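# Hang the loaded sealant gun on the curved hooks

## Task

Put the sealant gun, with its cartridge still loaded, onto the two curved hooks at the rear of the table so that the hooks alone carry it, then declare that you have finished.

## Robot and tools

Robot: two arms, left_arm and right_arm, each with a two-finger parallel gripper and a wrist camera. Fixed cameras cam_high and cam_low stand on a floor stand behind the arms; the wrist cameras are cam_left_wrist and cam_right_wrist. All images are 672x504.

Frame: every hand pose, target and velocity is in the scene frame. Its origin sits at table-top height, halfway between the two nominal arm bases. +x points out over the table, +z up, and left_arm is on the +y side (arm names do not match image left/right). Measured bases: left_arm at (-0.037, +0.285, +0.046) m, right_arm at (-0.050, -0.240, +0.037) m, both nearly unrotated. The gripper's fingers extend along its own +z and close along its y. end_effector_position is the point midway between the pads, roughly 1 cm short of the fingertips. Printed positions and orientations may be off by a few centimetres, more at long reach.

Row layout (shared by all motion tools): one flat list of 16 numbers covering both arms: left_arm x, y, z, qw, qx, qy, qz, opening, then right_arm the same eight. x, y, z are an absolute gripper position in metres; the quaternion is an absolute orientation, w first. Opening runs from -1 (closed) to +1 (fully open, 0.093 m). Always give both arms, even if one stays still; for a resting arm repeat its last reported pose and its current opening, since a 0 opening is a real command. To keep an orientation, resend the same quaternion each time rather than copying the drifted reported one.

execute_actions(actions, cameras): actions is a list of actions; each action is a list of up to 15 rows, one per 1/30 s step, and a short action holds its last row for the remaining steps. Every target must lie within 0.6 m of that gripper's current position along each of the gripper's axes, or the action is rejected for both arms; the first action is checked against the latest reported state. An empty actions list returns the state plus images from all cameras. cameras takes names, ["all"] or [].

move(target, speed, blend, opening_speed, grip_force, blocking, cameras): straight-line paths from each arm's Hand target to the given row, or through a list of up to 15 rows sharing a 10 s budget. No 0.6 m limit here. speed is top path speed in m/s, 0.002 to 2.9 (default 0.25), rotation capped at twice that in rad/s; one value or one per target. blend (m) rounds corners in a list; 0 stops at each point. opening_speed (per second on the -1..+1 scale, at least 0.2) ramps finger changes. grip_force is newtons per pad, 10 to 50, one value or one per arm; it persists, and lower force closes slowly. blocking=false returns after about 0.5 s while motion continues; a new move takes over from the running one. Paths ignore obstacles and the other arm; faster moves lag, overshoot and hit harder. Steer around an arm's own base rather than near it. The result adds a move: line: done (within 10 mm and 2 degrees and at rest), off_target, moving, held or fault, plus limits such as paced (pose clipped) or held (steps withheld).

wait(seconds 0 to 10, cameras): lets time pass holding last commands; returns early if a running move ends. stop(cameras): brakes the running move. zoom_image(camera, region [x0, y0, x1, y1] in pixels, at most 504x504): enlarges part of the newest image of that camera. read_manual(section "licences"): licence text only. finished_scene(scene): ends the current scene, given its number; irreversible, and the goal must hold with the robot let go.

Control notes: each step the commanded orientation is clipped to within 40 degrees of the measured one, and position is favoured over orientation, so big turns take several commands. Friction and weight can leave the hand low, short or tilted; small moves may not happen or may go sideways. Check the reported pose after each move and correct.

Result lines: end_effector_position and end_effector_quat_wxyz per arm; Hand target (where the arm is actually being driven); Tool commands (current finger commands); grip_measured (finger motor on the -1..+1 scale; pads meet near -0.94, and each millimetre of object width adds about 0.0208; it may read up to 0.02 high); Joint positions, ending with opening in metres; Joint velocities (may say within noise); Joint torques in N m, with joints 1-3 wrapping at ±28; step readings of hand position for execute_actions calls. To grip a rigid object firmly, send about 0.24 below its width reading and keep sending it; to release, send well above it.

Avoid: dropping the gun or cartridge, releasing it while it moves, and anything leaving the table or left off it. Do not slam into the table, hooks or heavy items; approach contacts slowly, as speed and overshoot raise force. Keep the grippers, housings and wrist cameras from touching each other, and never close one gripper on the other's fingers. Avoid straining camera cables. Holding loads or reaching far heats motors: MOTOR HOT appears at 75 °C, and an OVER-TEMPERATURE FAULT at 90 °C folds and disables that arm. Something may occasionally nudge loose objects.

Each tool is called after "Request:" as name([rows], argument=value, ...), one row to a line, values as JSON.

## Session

Request:
execute_actions(actions=[])

Request:
zoom_image(camera="cam_high", region=[190, 180, 490, 400])

Scene clock: 0.00 s.
left_arm: end_effector_position=(+0.3482, +0.2855, +0.1106) grip_measured=+1.000 end_effector_quat_wxyz=(+0.522, -0.025, +0.852, +0.029) | right_arm: end_effector_position=(+0.3396, -0.2469, +0.1226) grip_measured=+1.000 end_effector_quat_wxyz=(+0.578, -0.001, +0.815, -0.047)
Joint positions: left_arm=[0.005 1.57 0.399 0.697 -0.123 -0.036 0.093] | right_arm=[-0.006 1.589 0.349 0.904 0.099 -0.047 0.093]
Joint velocities: within noise
Joint torques (N m): no reading
Heat: left arm: 34 °C; right arm: 38 °C.
Hand target: left_arm +0.3498, +0.2854, +0.1139; +0.525, -0.025, +0.850, +0.029 | right_arm +0.3426, -0.2468, +0.1295; +0.586, +0.000, +0.809, -0.046
Tool commands: left_gripper/opening=+1.0 right_gripper/opening=+1.0
camera_calibration:
cam_left_wrist: T_world_to_cam=[[0.0840007, -0.996318, -0.0171368, 0.258086], [-0.785572, -0.0556327, -0.616264, 0.39831], [0.613041, 0.0652288, -0.787353, -0.0573306], [0, 0, 0, 1]] pos_world=[0.326368, 0.283035, 0.204747]
cam_right_wrist: T_world_to_cam=[[-0.09617, -0.989298, 0.109731, -0.228146], [-0.718273, -0.00734456, -0.695723, 0.36109], [0.689083, -0.145724, -0.70988, -0.0951154], [0, 0, 0, 1]] pos_world=[0.302962, -0.236913, 0.208732]

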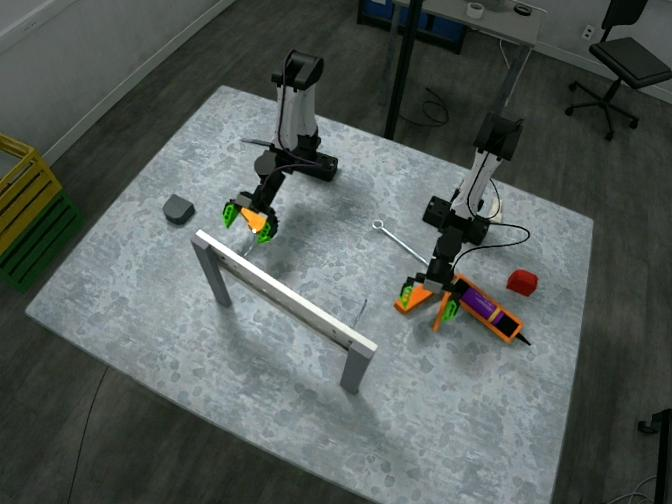

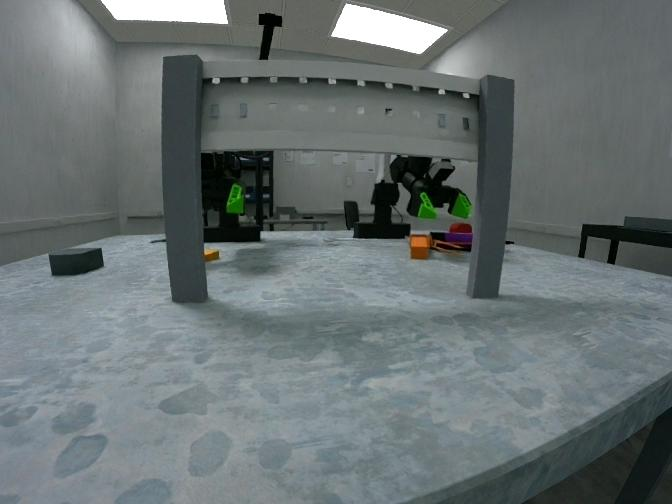

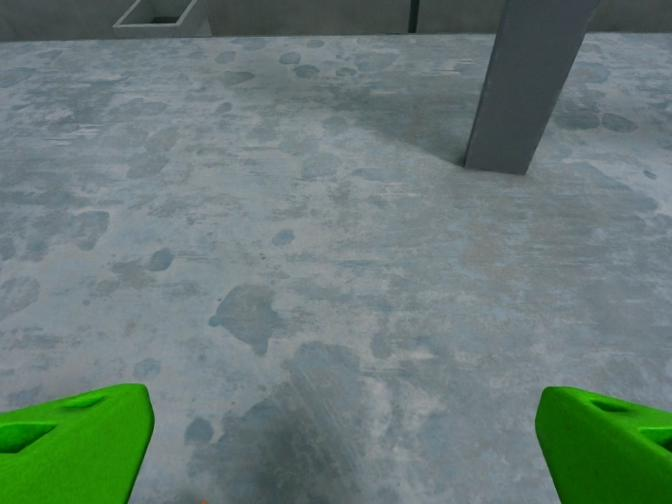

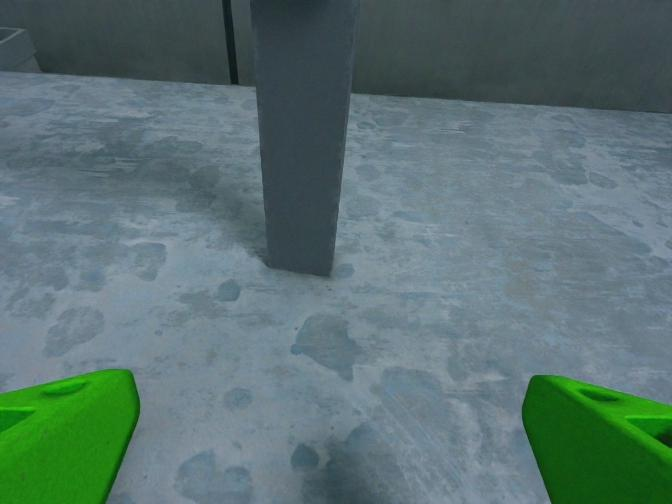

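Scaled by 1.680 from the camera's 672x504 image, which has a finer 960x720 frame.

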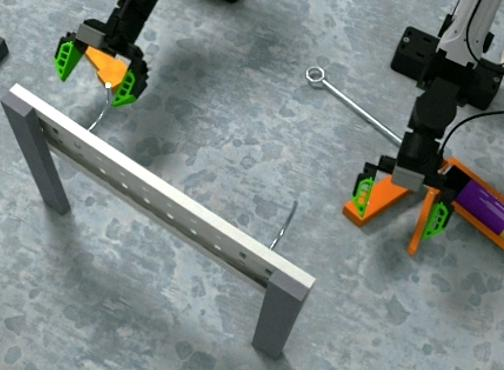

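Request:
move(target=[0.14,0.3,0.27,0.26,0,0.966,0,1,0.16,-0.25,0.28,0.707,0,0.707,0,1], speed=0.4, cameras=["all"])

Request:
zoom_image(camera="cam_high", region=[190, 180, 540, 400])

Scene clock: 52.77 s.
left_arm: end_effector_position=(+0.1424, +0.3007, +0.2706) grip_measured=+1.000 end_effector_quat_wxyz=(+0.263, -0.004, +0.965, +0.002) | right_arm: end_effector_position=(+0.1665, -0.2523, +0.2639) grip_measured=+1.000 end_effector_quat_wxyz=(+0.688, +0.004, +0.726, +0.001)
Joint positions: left_arm=[0.212 0.822 1.11 -1.331 0.072 0.128 0.093] | right_arm=[-0.264 0.011 0.284 -0.328 -0.228 -0.005 0.093]
Joint torques (N m): left_arm=[0.62 0.46 5.41 1.63 0.16 0.13] | right_arm=[-0.32 2.09 8.75 2.2 -0.14 -0.06]
Heat: left arm: 41 °C; right arm: 39 °C.
Hand target: left_arm +0.1400, +0.3000, +0.2700; +0.260, +0.000, +0.966, +0.000 | right_arm +0.1618, -0.2501, +0.2804; +0.702, -0.001, +0.712, +0.001
Off the commanded pose: left_arm 0.003 m, 1 deg | right_arm 0.017 m, 3 deg.
joint sent to its limit (right arm) — joint 2 (shoulder), lower limit. The joint targets still meet the commanded pose.
move: off_target (right_arm)
camera_calibration:
cam_left_wrist: T_world_to_cam=[[0.0210251, -0.999777, -0.00214668, 0.299226], [-0.99519, -0.0207231, -0.0957418, 0.214556], [0.095676, 0.00414934, -0.995404, 0.342019], [0, 0, 0, 1]] pos_world=[0.17451, 0.302187, 0.361632]
cam_right_wrist: T_world_to_cam=[[-0.0564424, -0.998328, 0.0124451, -0.248807], [-0.494872, 0.0171482, -0.868796, 0.349748], [0.867131, -0.0551956, -0.495013, 0.0602166], [0, 0, 0, 1]] pos_world=[0.106822, -0.251065, 0.336764]

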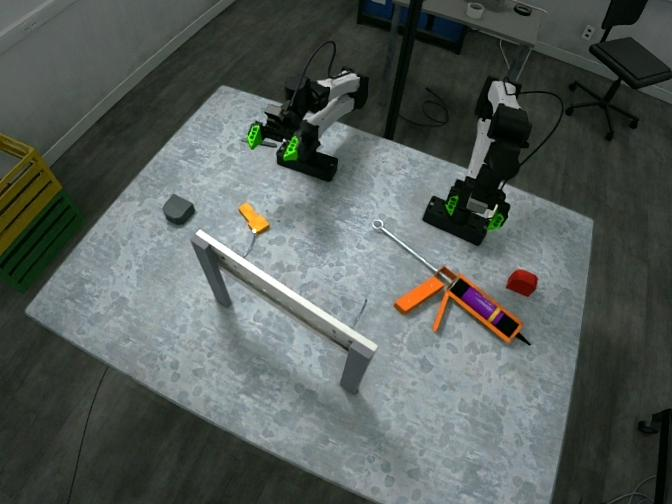

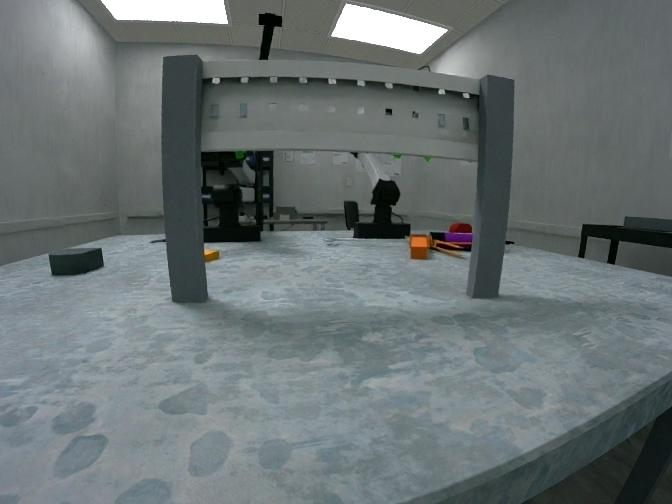

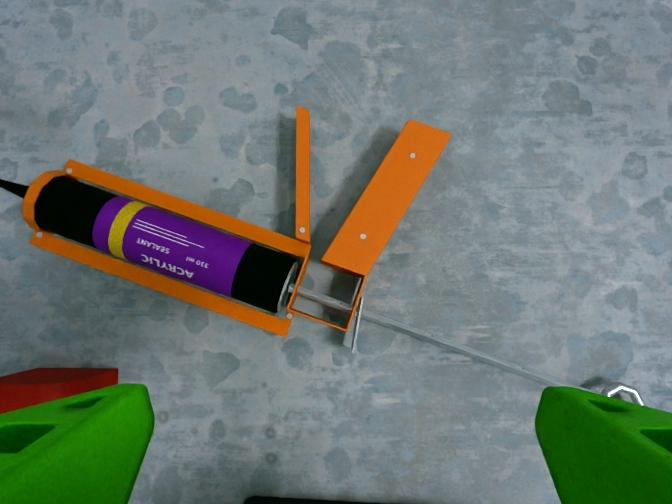

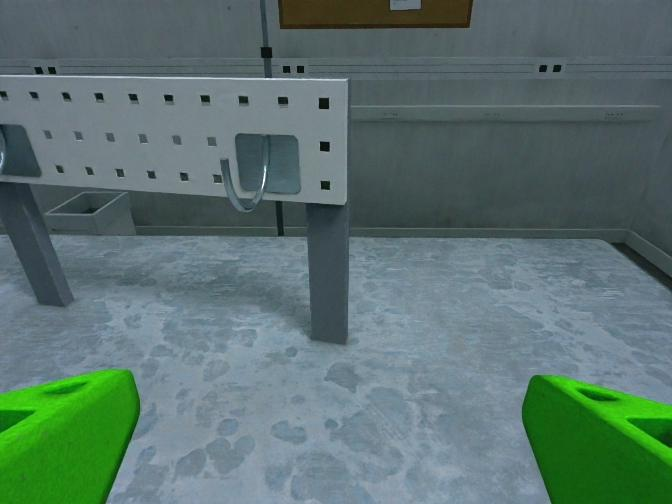

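Scaled by 1.440 from the camera's 672x504 image, which has a finer 960x720 frame.

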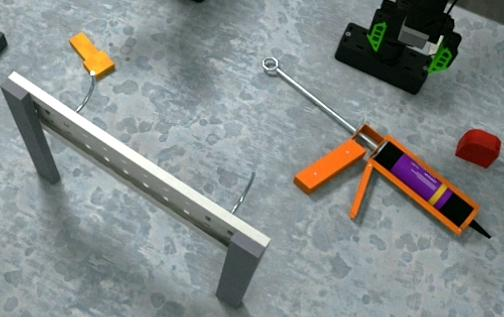

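Request:
move([
  [0.187,0.365,0.1,0,-0.592,0.806,0,1,0.16,-0.25,0.28,0.707,0,0.707,0,1],
], speed=0.3, cameras=["cam_left_wrist"])

Scene clock: 101.17 s.
left_arm: end_effector_position=(+0.1806, +0.3631, +0.0991) grip_measured=+1.000 end_effector_quat_wxyz=(-0.004, -0.586, +0.811, +0.005) | right_arm: end_effector_position=(+0.1665, -0.2519, +0.2636) grip_measured=+1.000 end_effector_quat_wxyz=(+0.687, +0.004, +0.726, +0.001)
Joint positions: left_arm=[0.396 1.477 0.912 -1.017 -0.008 -0.912 0.093] | right_arm=[-0.264 0.011 0.284 -0.33 -0.23 -0.005 0.093]
Joint torques (N m): left_arm=[0.43 -3.81 6.38 0.62 0.07 -0.11] | right_arm=[-0.43 2.11 8.85 2.2 -0.15 -0.06]
Heat: left arm: 37 °C; right arm: 44 °C.
Hand target: left_arm +0.1869, +0.3650, +0.1001; +0.000, -0.592, +0.806, +0.000 | right_arm +0.1617, -0.2500, +0.2804; +0.702, -0.001, +0.712, +0.001
Off the commanded pose: left_arm 0.007 m, 1 deg | right_arm 0.018 m, 3 deg.
joint sent to its limit (right arm) — joint 2 (shoulder), lower limit. The joint targets still meet the commanded pose.
move: off_target (right_arm)
camera_calibration:
cam_left_wrist: T_world_to_cam=[[0.952502, -0.303856, -0.0202954, -0.0587405], [-0.267193, -0.865828, 0.423024, 0.361476], [-0.146111, -0.397509, -0.905891, 0.348123], [0, 0, 0, 1]] pos_world=[0.203399, 0.43351, 0.161256]
Images, in order (width x height): cam_left_wrist 672x504.

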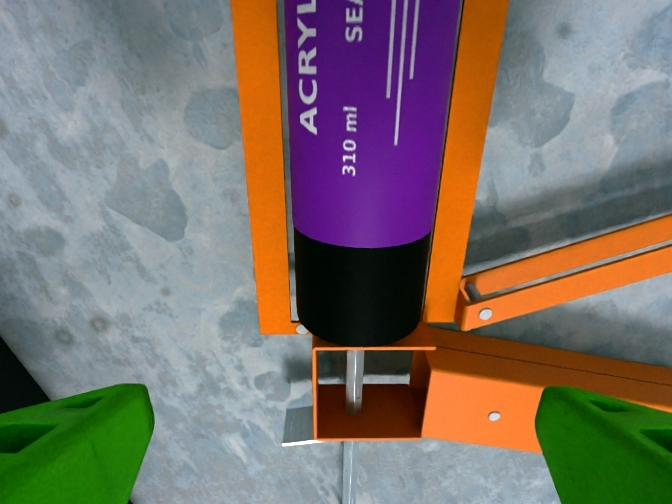

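Request:
move([
  [0.203,0.386,0.07,0,-0.592,0.806,0,1,0.16,-0.25,0.28,0.707,0,0.707,0,1],
], speed=0.15, cameras=["cam_left_wrist"])

Scene clock: 115.83 s.
left_arm: end_effector_position=(+0.1964, +0.3831, +0.0701) grip_measured=+1.000 end_effector_quat_wxyz=(-0.004, -0.595, +0.804, +0.004) | right_arm: end_effector_position=(+0.1665, -0.2519, +0.2635) grip_measured=+1.000 end_effector_quat_wxyz=(+0.687, +0.004, +0.726, +0.001)
Joint positions: left_arm=[0.45 1.606 0.912 -0.887 -0.007 -0.88 0.093] | right_arm=[-0.264 0.011 0.284 -0.33 -0.23 -0.005 0.093]
Joint torques (N m): left_arm=[0.51 -4.53 6.31 0.65 0.06 0.13] | right_arm=[-0.44 2.07 8.84 2.21 -0.15 -0.06]
Heat: left arm: 36 °C; right arm: 45 °C.
Hand target: left_arm +0.2029, +0.3860, +0.0701; +0.000, -0.592, +0.806, +0.000 | right_arm +0.1617, -0.2501, +0.2803; +0.702, -0.001, +0.712, +0.001
Off the commanded pose: left_arm 0.007 m, 1 deg | right_arm 0.018 m, 3 deg.
joint sent to its limit (right arm) — joint 2 (shoulder), lower limit. The joint targets still meet the commanded pose.
move: off_target (right_arm)
camera_calibration:
cam_left_wrist: T_world_to_cam=[[0.959032, -0.282679, -0.0186967, -0.0777398], [-0.248503, -0.871102, 0.423589, 0.393552], [-0.136026, -0.401589, -0.905662, 0.331594], [0, 0, 0, 1]] pos_world=[0.217459, 0.454013, 0.132154]
Images, in order (width x height): cam_left_wrist 672x504.

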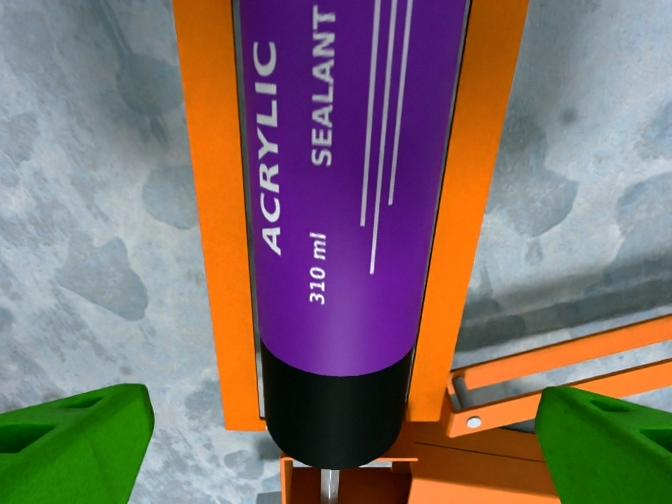

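Request:
move([
  [0.203,0.386,0.023,0,-0.592,0.806,0,1,0.16,-0.25,0.28,0.707,0,0.707,0,1],
  [0.203,0.386,0.023,0,-0.592,0.806,0,0.1,0.16,-0.25,0.28,0.707,0,0.707,0,1],
], speed=0.08, opening_speed=0.5)

Request:
move([
  [0.203,0.386,0.1,0,-0.592,0.806,0,0.1,0.16,-0.25,0.28,0.707,0,0.707,0,1],
], speed=0.1, cameras=["all"])

Scene clock: 126.33 s.
left_arm: end_effector_position=(+0.1981, +0.3862, +0.0275) grip_measured=+0.581 end_effector_quat_wxyz=(-0.004, -0.594, +0.804, +0.008) | right_arm: end_effector_position=(+0.1665, -0.2519, +0.2635) grip_measured=+1.000 end_effector_quat_wxyz=(+0.687, +0.004, +0.726, +0.001)
Joint positions: left_arm=[0.454 1.71 0.83 -0.701 -0.015 -0.877 0.073] | right_arm=[-0.264 0.011 0.284 -0.33 -0.23 -0.005 0.093]
Joint torques (N m): left_arm=[0.13 -5.05 4.37 0.84 0.15 0.08] | right_arm=[-0.42 2.14 8.84 2.19 -0.15 -0.07]
Heat: left arm: 36 °C; right arm: 45 °C.
Hand target: left_arm +0.2029, +0.3860, +0.0232; +0.000, -0.592, +0.806, +0.000 | right_arm +0.1617, -0.2501, +0.2803; +0.702, -0.001, +0.712, +0.001
Off the commanded pose: left_arm 0.007 m, 1 deg | right_arm 0.018 m, 3 deg.
joint sent to its limit (right arm) — joint 2 (shoulder), lower limit. The joint targets still meet the commanded pose.
move: off_target (right_arm)

Scene clock: 127.83 s.
left_arm: end_effector_position=(+0.1871, +0.3816, +0.0742) grip_measured=+0.578 end_effector_quat_wxyz=(-0.042, -0.594, +0.803, +0.018) | right_arm: end_effector_position=(+0.1665, -0.2519, +0.2635) grip_measured=+1.000 end_effector_quat_wxyz=(+0.687, +0.004, +0.726, +0.001)
Joint positions: left_arm=[0.454 1.638 0.961 -0.983 -0.015 -0.877 0.073] | right_arm=[-0.264 0.011 0.284 -0.33 -0.23 -0.005 0.093]
Joint torques (N m): left_arm=[0.18 -12.44 8.28 0.14 0.14 0.1] | right_arm=[-0.39 2.13 8.88 2.22 -0.16 -0.05]
Heat: left arm: 37 °C; right arm: 45 °C.
Hand target: left_arm +0.2020, +0.3858, +0.0991; +0.000, -0.592, +0.806, +0.000 | right_arm +0.1617, -0.2501, +0.2803; +0.702, -0.001, +0.712, +0.001
Off the commanded pose: left_arm 0.031 m, 5 deg | right_arm 0.018 m, 3 deg.
joint sent to its limit (right arm) — joint 2 (shoulder), lower limit. The joint targets still meet the commanded pose.
move: off_target (left_arm, right_arm)
camera_calibration:
cam_left_wrist: T_world_to_cam=[[0.954927, -0.284302, -0.0853584, -0.0629022], [-0.214958, -0.860618, 0.461659, 0.375133], [-0.204712, -0.422503, -0.882941, 0.352746], [0, 0, 0, 1]] pos_world=[0.212916, 0.453999, 0.132901]
cam_right_wrist: T_world_to_cam=[[-0.0545643, -0.998438, 0.0119868, -0.248677], [-0.496501, 0.0167143, -0.867875, 0.349292], [0.86632, -0.0533065, -0.496637, 0.0611037], [0, 0, 0, 1]] pos_world=[0.10692, -0.250869, 0.336469]

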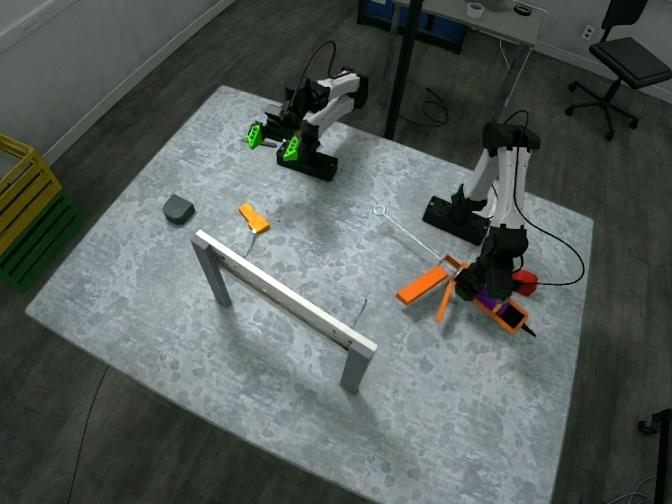

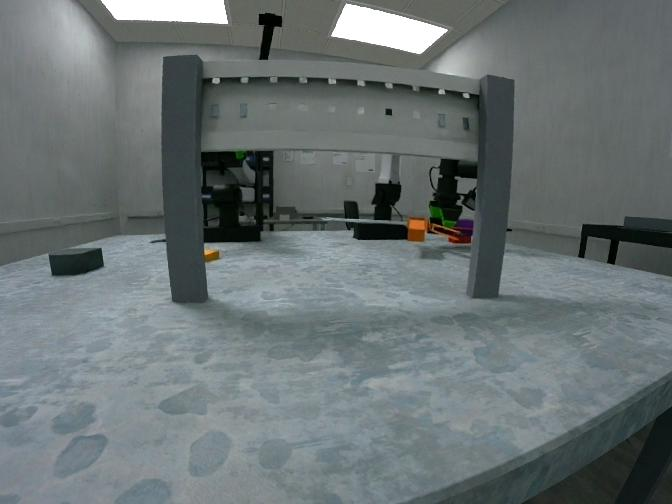

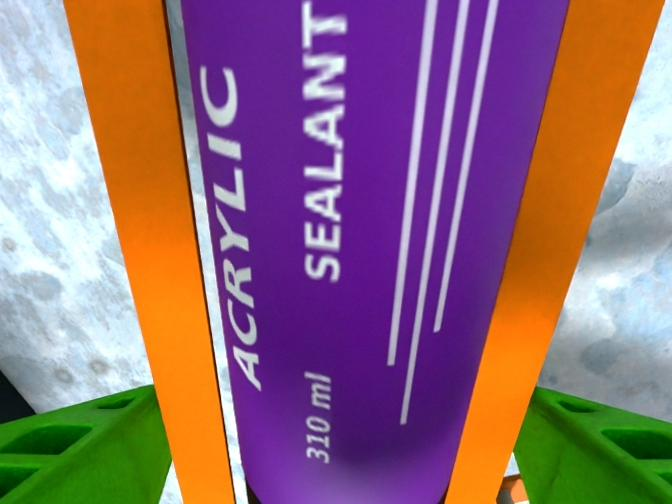

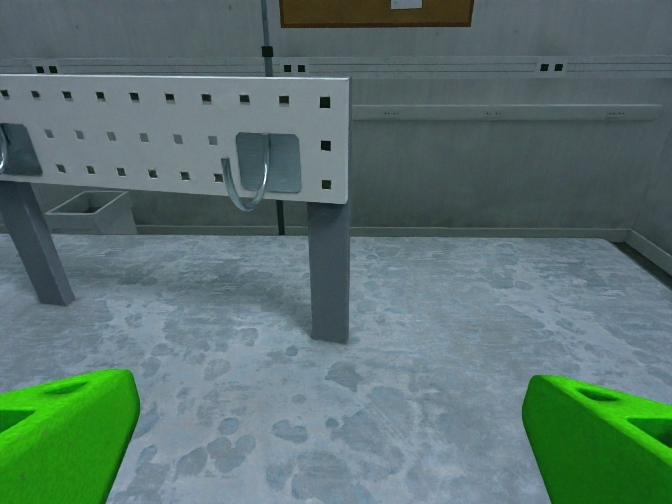

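Request:
move([
  [0.205,0.30,0.115,0,-0.5,0.866,0,0.1,0.16,-0.25,0.28,0.707,0,0.707,0,1],
  [0.215,0.20,0.12,0,-0.259,0.966,0,0.1,0.16,-0.25,0.28,0.707,0,0.707,0,1],
  [0.245,0.10,0.12,0,0,1,0,0.1,0.16,-0.25,0.28,0.707,0,0.707,0,1],
], speed=0.2, blend=0.04, cameras=["cam_high","cam_low"])

Scene clock: 138.30 s.
left_arm: end_effector_position=(+0.2352, +0.1097, +0.1043) grip_measured=+0.578 end_effector_quat_wxyz=(-0.015, -0.006, +1.000, +0.019) | right_arm: end_effector_position=(+0.1665, -0.2519, +0.2635) grip_measured=+1.000 end_effector_quat_wxyz=(+0.687, +0.004, +0.726, +0.001)
Joint positions: left_arm=[-0.522 1.848 1.34 -1.11 -0.015 -0.591 0.073] | right_arm=[-0.264 0.011 0.284 -0.33 -0.23 -0.005 0.093]
Joint torques (N m): left_arm=[0.05 -9.96 9.36 0.28 0.16 0.12] | right_arm=[-0.43 2.06 8.85 2.2 -0.16 -0.04]
Heat: left arm: 38 °C; right arm: 46 °C.
Hand target: left_arm +0.2445, +0.1004, +0.1200; +0.001, +0.000, +1.000, +0.000 | right_arm +0.1617, -0.2501, +0.2803; +0.702, -0.001, +0.712, +0.001
Off the commanded pose: left_arm 0.021 m, 3 deg | right_arm 0.018 m, 3 deg.
joint sent to its limit (right arm) — joint 2 (shoulder), lower limit. The joint targets still meet the commanded pose.
move: off_target (left_arm, right_arm)
Images, in order (width x height): cam_high 672x504, cam_low 672x504.

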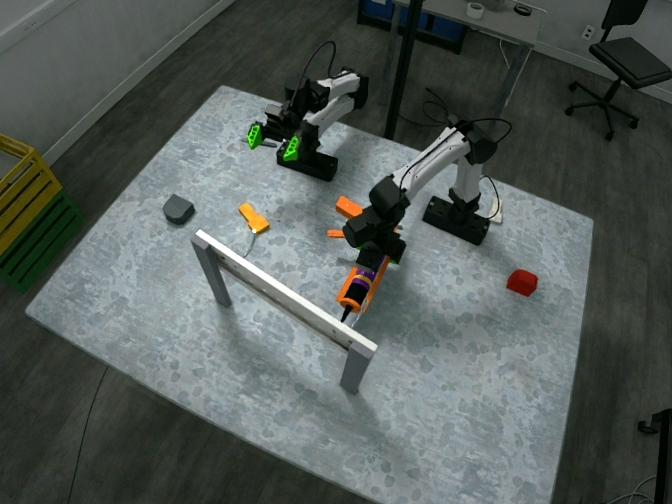

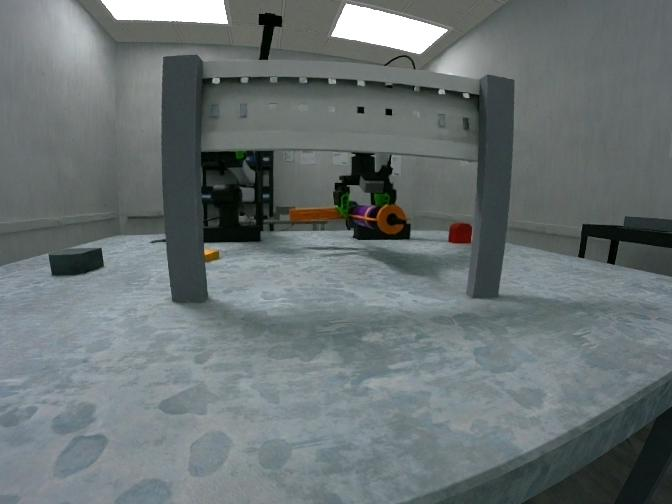

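Request:
move([
  [0.33,0.04,0.12,0,0.174,0.985,0,0.1,0.16,-0.25,0.28,0.707,0,0.707,0,1],
  [0.34,0.0,0.12,0,0.383,0.924,0,0.1,0.16,-0.25,0.28,0.707,0,0.707,0,1],
  [0.345,-0.03,0.12,0,0.609,0.793,0,0.1,0.16,-0.25,0.28,0.707,0,0.707,0,1],
  [0.335,-0.055,0.11,0,0.769,0.639,0,0.1,0.16,-0.25,0.28,0.707,0,0.707,0,1],
], speed=0.2, blend=0.03, cameras=["cam_high","cam_right_wrist"])

Scene clock: 156.70 s.
left_arm: end_effector_position=(+0.3351, -0.0500, +0.0890) grip_measured=+0.578 end_effector_quat_wxyz=(-0.004, +0.764, +0.645, +0.005) | right_arm: end_effector_position=(+0.1665, -0.2519, +0.2635) grip_measured=+1.000 end_effector_quat_wxyz=(+0.687, +0.004, +0.726, +0.001)
Joint positions: left_arm=[-0.679 2.678 2.654 -1.554 -0.012 1.003 0.073] | right_arm=[-0.264 0.011 0.284 -0.33 -0.23 -0.005 0.093]
Joint torques (N m): left_arm=[-0.18 -17.07 9.2 0.18 0.19 0.09] | right_arm=[-0.38 2.1 8.9 2.21 -0.16 -0.05]
Heat: left arm: 42 °C; right arm: 46 °C.
Hand target: left_arm +0.3344, -0.0543, +0.1095; +0.014, +0.769, +0.639, +0.002 | right_arm +0.1617, -0.2501, +0.2803; +0.702, -0.001, +0.712, +0.001
Off the commanded pose: left_arm 0.022 m, 1 deg | right_arm 0.018 m, 3 deg.
joint sent to its limit (left arm) — joint 4 (wrist pitch), lower limit. The joint targets still meet the commanded pose.
joint sent to its limit (right arm) — joint 2 (shoulder), lower limit. The joint targets still meet the commanded pose.
move: off_target (left_arm, right_arm)
camera_calibration:
cam_right_wrist: T_world_to_cam=[[-0.0545643, -0.998438, 0.0119868, -0.248677], [-0.496501, 0.0167143, -0.867875, 0.349292], [0.86632, -0.0533065, -0.496637, 0.0611037], [0, 0, 0, 1]] pos_world=[0.10692, -0.250869, 0.336469]
Images, in order (width x height): cam_high 672x504, cam_right_wrist 672x504.

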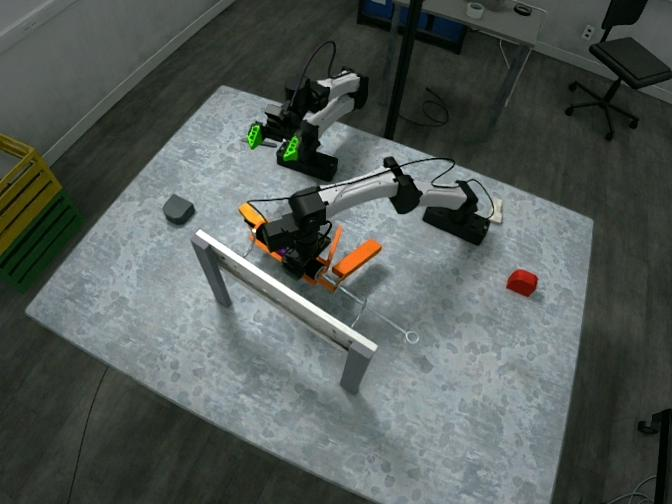

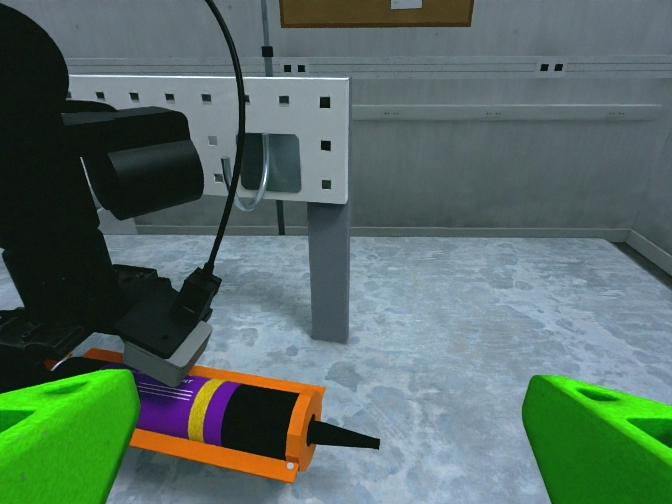

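Request:
zoom_image(camera="cam_high", region=[210, 180, 430, 350])

Scaled by 2.291 from the camera's 672x504 image, which has a finer 960x720 frame.

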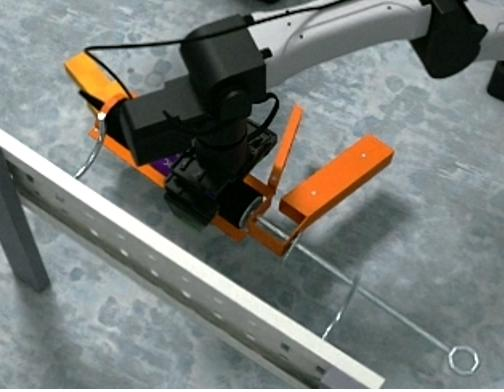

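Request:
move([
  [0.345,-0.042,0.03,0,0.769,0.639,0,0.1,0.16,-0.25,0.28,0.707,0,0.707,0,1],
  [0.345,-0.042,0.016,0,0.769,0.639,0,0.1,0.16,-0.25,0.28,0.707,0,0.707,0,1],
], speed=0.06, cameras=["cam_low"])

Request:
zoom_image(camera="cam_low", region=[200, 180, 440, 300])

Scene clock: 174.17 s.
left_arm: end_effector_position=(+0.3325, -0.0425, +0.0266) grip_measured=+0.577 end_effector_quat_wxyz=(-0.018, +0.767, +0.641, -0.007) | right_arm: end_effector_position=(+0.1665, -0.2519, +0.2635) grip_measured=+1.000 end_effector_quat_wxyz=(+0.687, +0.004, +0.726, +0.001)
Joint positions: left_arm=[-0.665 2.64 2.331 -1.3 0.008 1.028 0.073] | right_arm=[-0.264 0.011 0.284 -0.33 -0.23 -0.005 0.093]
Joint torques (N m): left_arm=[1.42 -14.84 3.23 1.17 -0.03 0.21] | right_arm=[-0.38 2.04 8.91 2.2 -0.16 -0.05]
Heat: left arm: 48 °C; right arm: 47 °C.
Hand target: left_arm +0.3445, -0.0416, +0.0166; -0.002, +0.769, +0.639, +0.000 | right_arm +0.1617, -0.2501, +0.2804; +0.702, -0.001, +0.712, +0.001
Off the commanded pose: left_arm 0.016 m, 2 deg | right_arm 0.018 m, 3 deg.
joint sent to its limit (right arm) — joint 2 (shoulder), lower limit. The joint targets still meet the commanded pose.
move: off_target (left_arm, right_arm)
Images, in order (width x height): cam_low 672x504.

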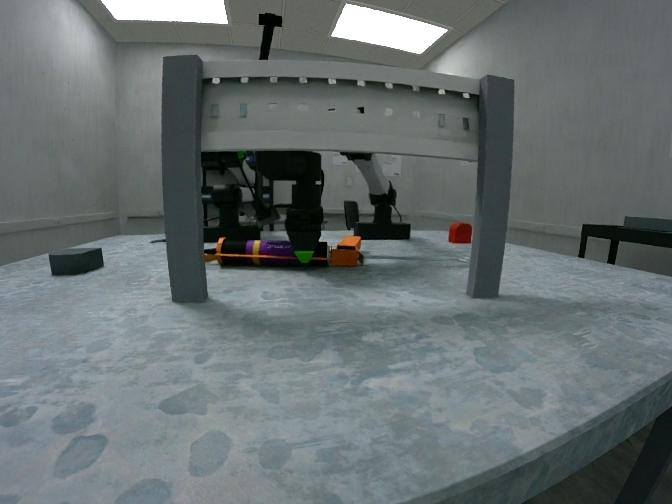

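Scaled by 2.100 from the camera's 672x504 image, which has a finer 960x720 frame.

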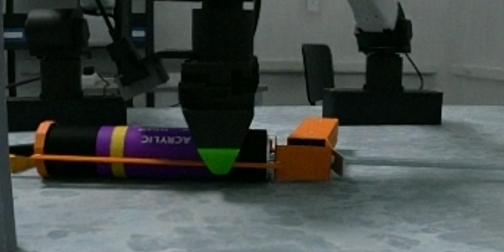

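Request:
move([
  [0.345,-0.042,0.016,0,0.769,0.639,0,1,0.16,-0.25,0.28,0.707,0,0.707,0,1],
  [0.335,-0.035,0.15,0,0.769,0.639,0,1,0.18,-0.24,0.25,0.26,0,0.966,0,1],
  [0.25,0.045,0.16,0,0.168,0.986,0,1,0.25,-0.23,0.2,0,0.383,0.924,0,1],
], speed=0.25, cameras=["cam_left_wrist","cam_high"])

Request:
move([
  [0.243,0.04,0.12,0,0.168,0.986,0,0.35,0.306,-0.19,0.12,0,0.767,0.641,0,1],
], speed=0.25, cameras=["all"])

Scene clock: 211.73 s.
left_arm: end_effector_position=(+0.2480, +0.0437, +0.1462) grip_measured=+1.000 end_effector_quat_wxyz=(-0.021, +0.176, +0.984, +0.010) | right_arm: end_effector_position=(+0.2451, -0.2303, +0.1950) grip_measured=+1.000 end_effector_quat_wxyz=(-0.003, +0.374, +0.927, -0.008)
Joint positions: left_arm=[-0.643 2.012 1.734 -1.339 0.003 -0.346 0.093] | right_arm=[0.009 1.673 1.529 -1.439 0.011 0.807 0.093]
Joint torques (N m): left_arm=[0.53 -14.98 4.63 0.55 -0.04 -0.1] | right_arm=[-0.29 -6.57 7.98 0.25 -0.09 0.07]
Heat: left arm: 57 °C; right arm: 47 °C.
Hand target: left_arm +0.2499, +0.0451, +0.1599; +0.000, +0.168, +0.986, +0.000 | right_arm +0.2498, -0.2301, +0.2000; +0.000, +0.383, +0.924, +0.000
Off the commanded pose: left_arm 0.014 m, 3 deg | right_arm 0.007 m, 1 deg.
move: off_target (left_arm)
camera_calibration:
cam_left_wrist: T_world_to_cam=[[-0.336526, -0.941476, -0.0192866, 0.128474], [-0.838158, 0.290134, 0.461858, 0.16838], [-0.429233, 0.171593, -0.886744, 0.316177], [0, 0, 0, 1]] pos_world=[0.320078, 0.0178485, 0.205078]
Images, in order (width x height): cam_high 672x504, cam_left_wrist 672x504.

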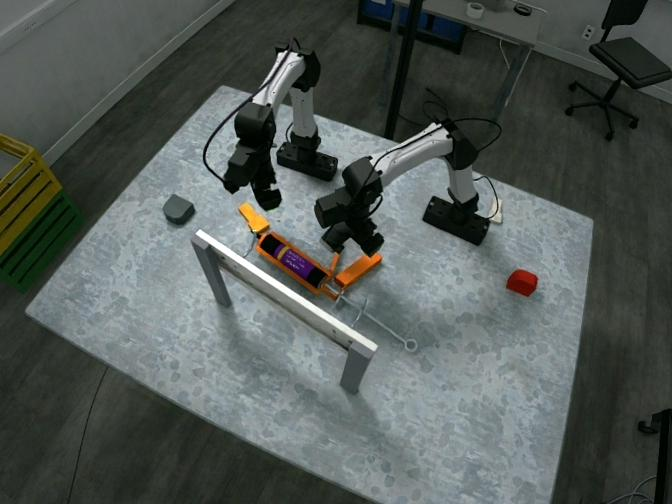

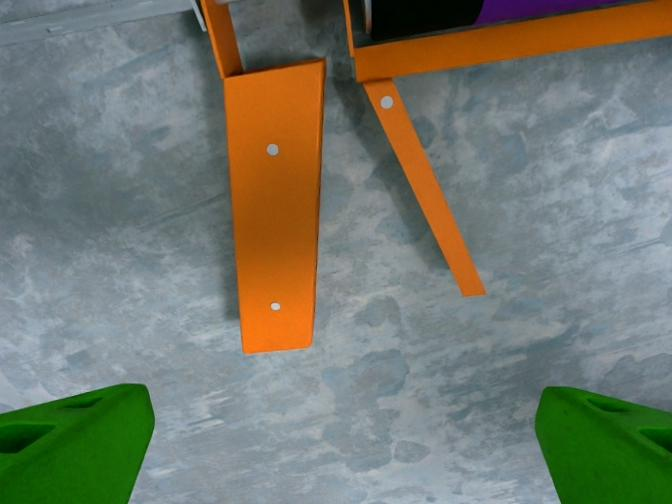

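Scene clock: 214.47 s.
left_arm: end_effector_position=(+0.2425, +0.0425, +0.1079) grip_measured=+0.352 end_effector_quat_wxyz=(-0.019, +0.171, +0.985, +0.009) | right_arm: end_effector_position=(+0.3027, -0.1935, +0.1223) grip_measured=+1.000 end_effector_quat_wxyz=(+0.001, +0.764, +0.645, -0.004)
Joint positions: left_arm=[-0.655 2.012 1.581 -1.181 0.003 -0.369 0.062] | right_arm=[0.103 1.908 1.529 -1.199 0.006 1.874 0.093]
Joint torques (N m): left_arm=[-0.4 -14.49 4.64 0.56 -0.03 -0.1] | right_arm=[0.62 -8.8 5.93 0.42 -0.01 0.11]
Heat: left arm: 58 °C; right arm: 47 °C.
Hand target: left_arm +0.2429, +0.0401, +0.1199; +0.000, +0.168, +0.986, +0.000 | right_arm +0.3059, -0.1900, +0.1200; +0.000, +0.767, +0.641, +0.000
Off the commanded pose: left_arm 0.012 m, 2 deg | right_arm 0.005 m, 1 deg.
move: off_target (left_arm)
camera_calibration:
cam_left_wrist: T_world_to_cam=[[-0.326412, -0.945041, -0.018805, 0.122332], [-0.842941, 0.28203, 0.458159, 0.183697], [-0.427676, 0.1654, -0.888671, 0.280135], [0, 0, 0, 1]] pos_world=[0.314583, 0.0174663, 0.167086]
cam_right_wrist: T_world_to_cam=[[-0.986761, 0.152035, 0.0564637, 0.318054], [0.161263, 0.882792, 0.441216, 0.101696], [0.0172347, 0.44448, -0.895623, 0.278243], [0, 0, 0, 1]] pos_world=[0.292648, -0.261805, 0.186372]

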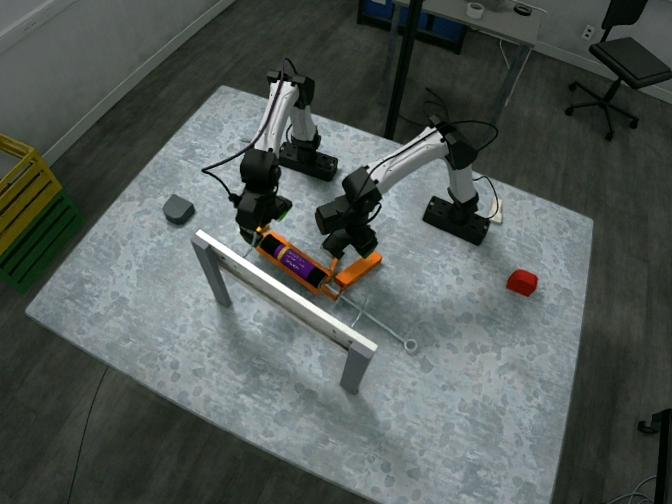

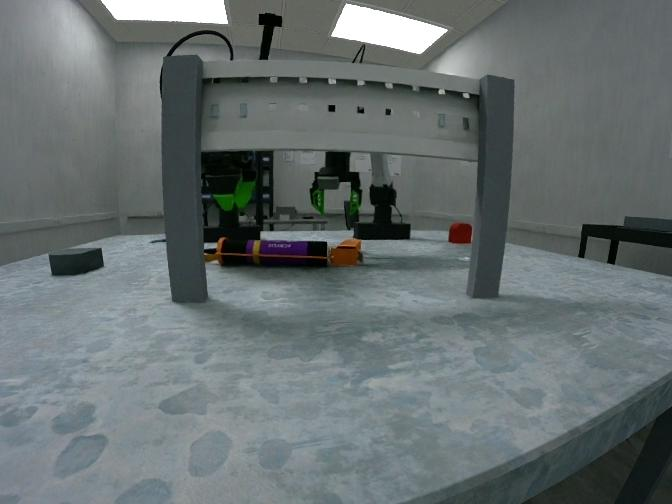

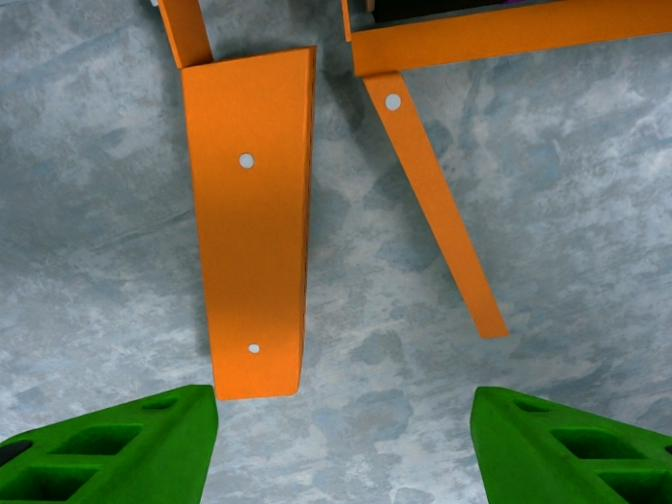

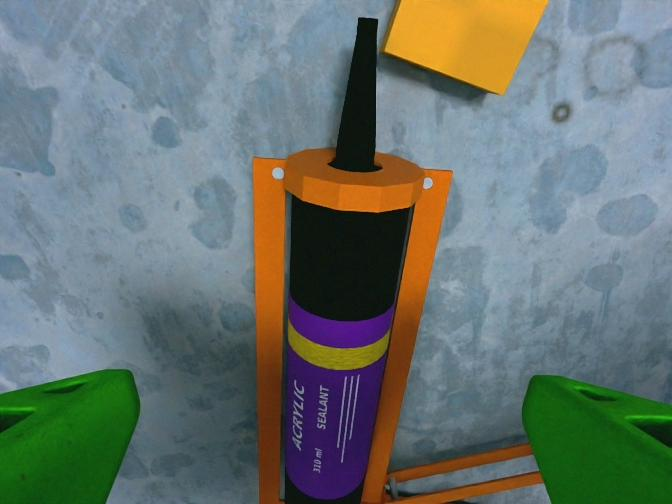

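Request:
move([
  [0.2535,0.069,0.09,0,0.1985,0.98,0,0.35,0.298,-0.19,0.08,0,0.779,0.627,0,1],
  [0.2535,0.069,0.05,0,0.1985,0.98,0,0.35,0.298,-0.19,0.05,0,0.779,0.627,0,1],
], speed=0.12, cameras=["cam_left_wrist","cam_right_wrist"])

Scene clock: 252.67 s.
left_arm: end_effector_position=(+0.2532, +0.0679, +0.0536) grip_measured=+0.352 end_effector_quat_wxyz=(+0.000, +0.194, +0.981, -0.002) | right_arm: end_effector_position=(+0.3375, -0.1951, +0.0921) grip_measured=+1.000 end_effector_quat_wxyz=(+0.052, +0.779, +0.619, +0.080)
Joint positions: left_arm=[-0.583 2.007 1.349 -0.91 0.003 -0.25 0.062] | right_arm=[0.087 1.886 1.359 -0.852 0.004 1.915 0.093]
Joint torques (N m): left_arm=[0.18 -9.76 4.48 0.71 -0.04 0.13] | right_arm=[2 -3.29 2.26 -0.18 0.03 0.06]
Heat: left arm: 61 °C; right arm: 45 °C.
Hand target: left_arm +0.2535, +0.0690, +0.0500; +0.000, +0.199, +0.980, +0.000 | right_arm +0.2977, -0.1915, +0.0554; +0.002, +0.779, +0.627, +0.000
Off the commanded pose: left_arm 0.004 m, 1 deg | right_arm 0.058 m, 11 deg.
move: off_target (right_arm)
camera_calibration:
cam_left_wrist: T_world_to_cam=[[-0.37034, -0.92889, -0.00333344, 0.157999], [-0.843062, 0.33461, 0.42105, 0.208953], [-0.389994, 0.158742, -0.907031, 0.224145], [0, 0, 0, 1]] pos_world=[0.322089, 0.0412651, 0.115854]
cam_right_wrist: T_world_to_cam=[[-0.969043, 0.20975, -0.130233, 0.376834], [0.119647, 0.860373, 0.495423, 0.115538], [0.215964, 0.464504, -0.858834, 0.184683], [0, 0, 0, 1]] pos_world=[0.31146, -0.264232, 0.150448]
Images, in order (width x height): cam_left_wrist 672x504, cam_right_wrist 672x504.

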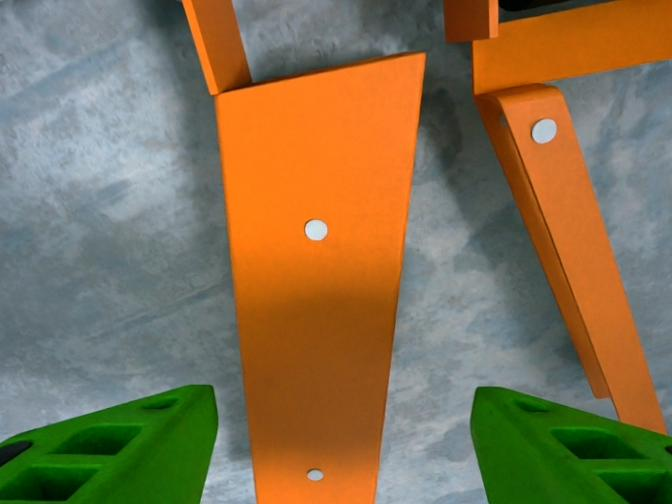

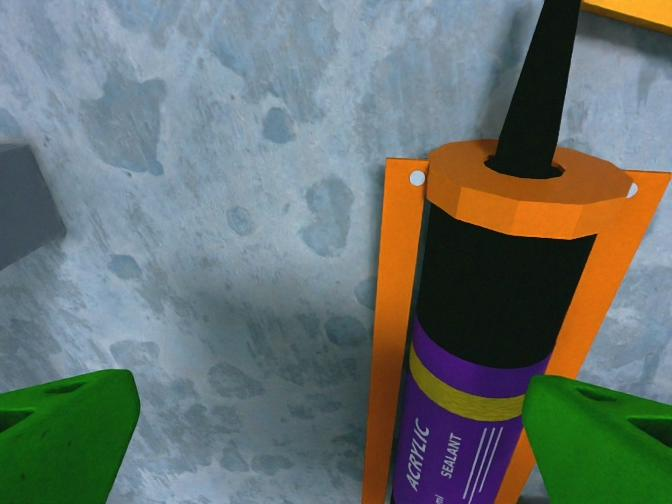

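Request:
move([
  [0.2535,0.069,0.05,0,0.1985,0.98,0,0.35,0.338,-0.195,0.14,0,0.779,0.627,0,1],
], speed=0.12, cameras=["all"])

Scene clock: 259.97 s.
left_arm: end_effector_position=(+0.2533, +0.0678, +0.0536) grip_measured=+0.352 end_effector_quat_wxyz=(+0.001, +0.194, +0.981, -0.002) | right_arm: end_effector_position=(+0.3340, -0.1963, +0.1376) grip_measured=+1.000 end_effector_quat_wxyz=(+0.000, +0.781, +0.625, -0.003)
Joint positions: left_arm=[-0.583 2.007 1.349 -0.909 0.003 -0.25 0.062] | right_arm=[0.084 2.023 1.752 -1.304 0.004 1.907 0.093]
Joint torques (N m): left_arm=[0.28 -9.81 4.49 0.69 -0.03 0.11] | right_arm=[0.21 -9.65 7.79 0.22 -0.01 -0.11]
Heat: left arm: 59 °C; right arm: 44 °C.
Hand target: left_arm +0.2535, +0.0690, +0.0500; +0.000, +0.199, +0.980, +0.000 | right_arm +0.3380, -0.1950, +0.1400; +0.000, +0.779, +0.627, +0.000
Off the commanded pose: left_arm 0.004 m, 1 deg | right_arm 0.005 m, 0 deg.
move: done
camera_calibration:
cam_left_wrist: T_world_to_cam=[[-0.370361, -0.928883, -0.00311748, 0.158018], [-0.843286, 0.334821, 0.420433, 0.20913], [-0.389489, 0.158341, -0.907318, 0.224163], [0, 0, 0, 1]] pos_world=[0.322189, 0.0412648, 0.115955]
cam_right_wrist: T_world_to_cam=[[-0.977566, 0.20331, 0.0550416, 0.355779], [0.206376, 0.872298, 0.443289, 0.0750568], [0.0421124, 0.444703, -0.894687, 0.284154], [0, 0, 0, 1]] pos_world=[0.320341, -0.26417, 0.201374]

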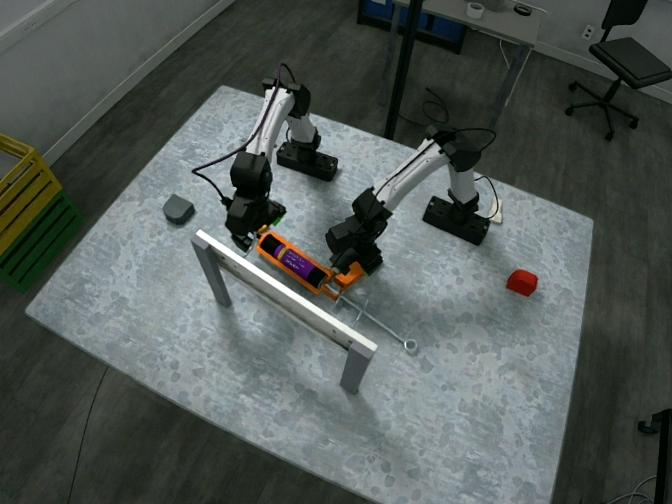

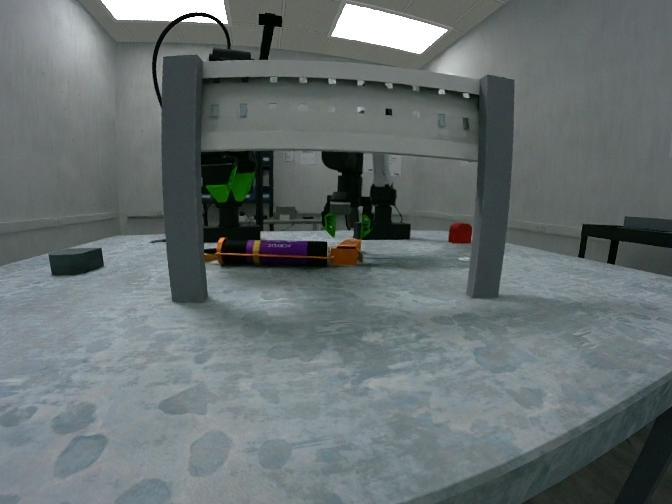

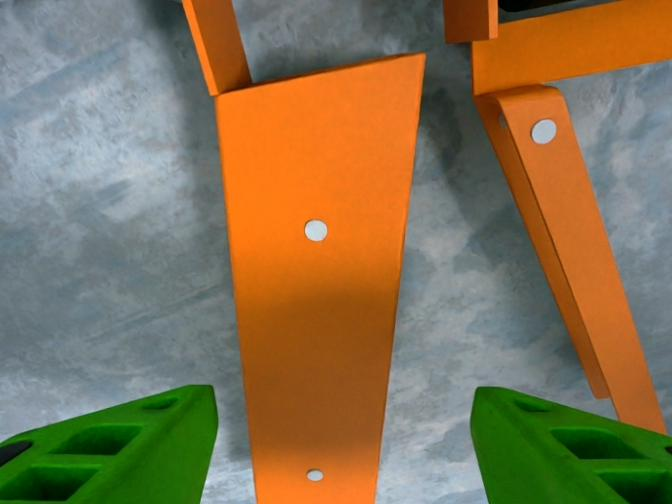

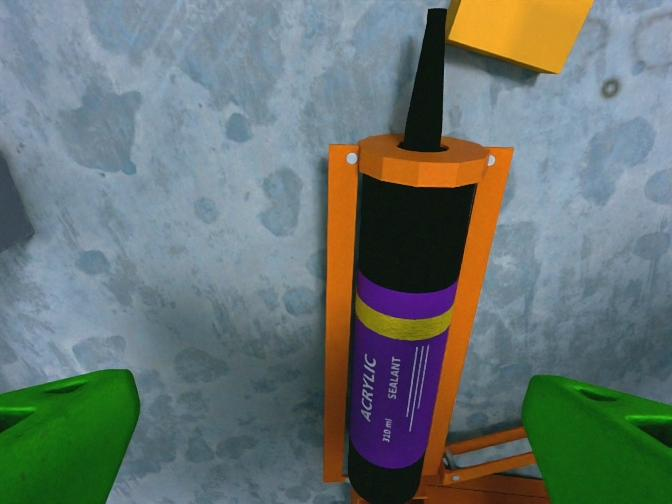

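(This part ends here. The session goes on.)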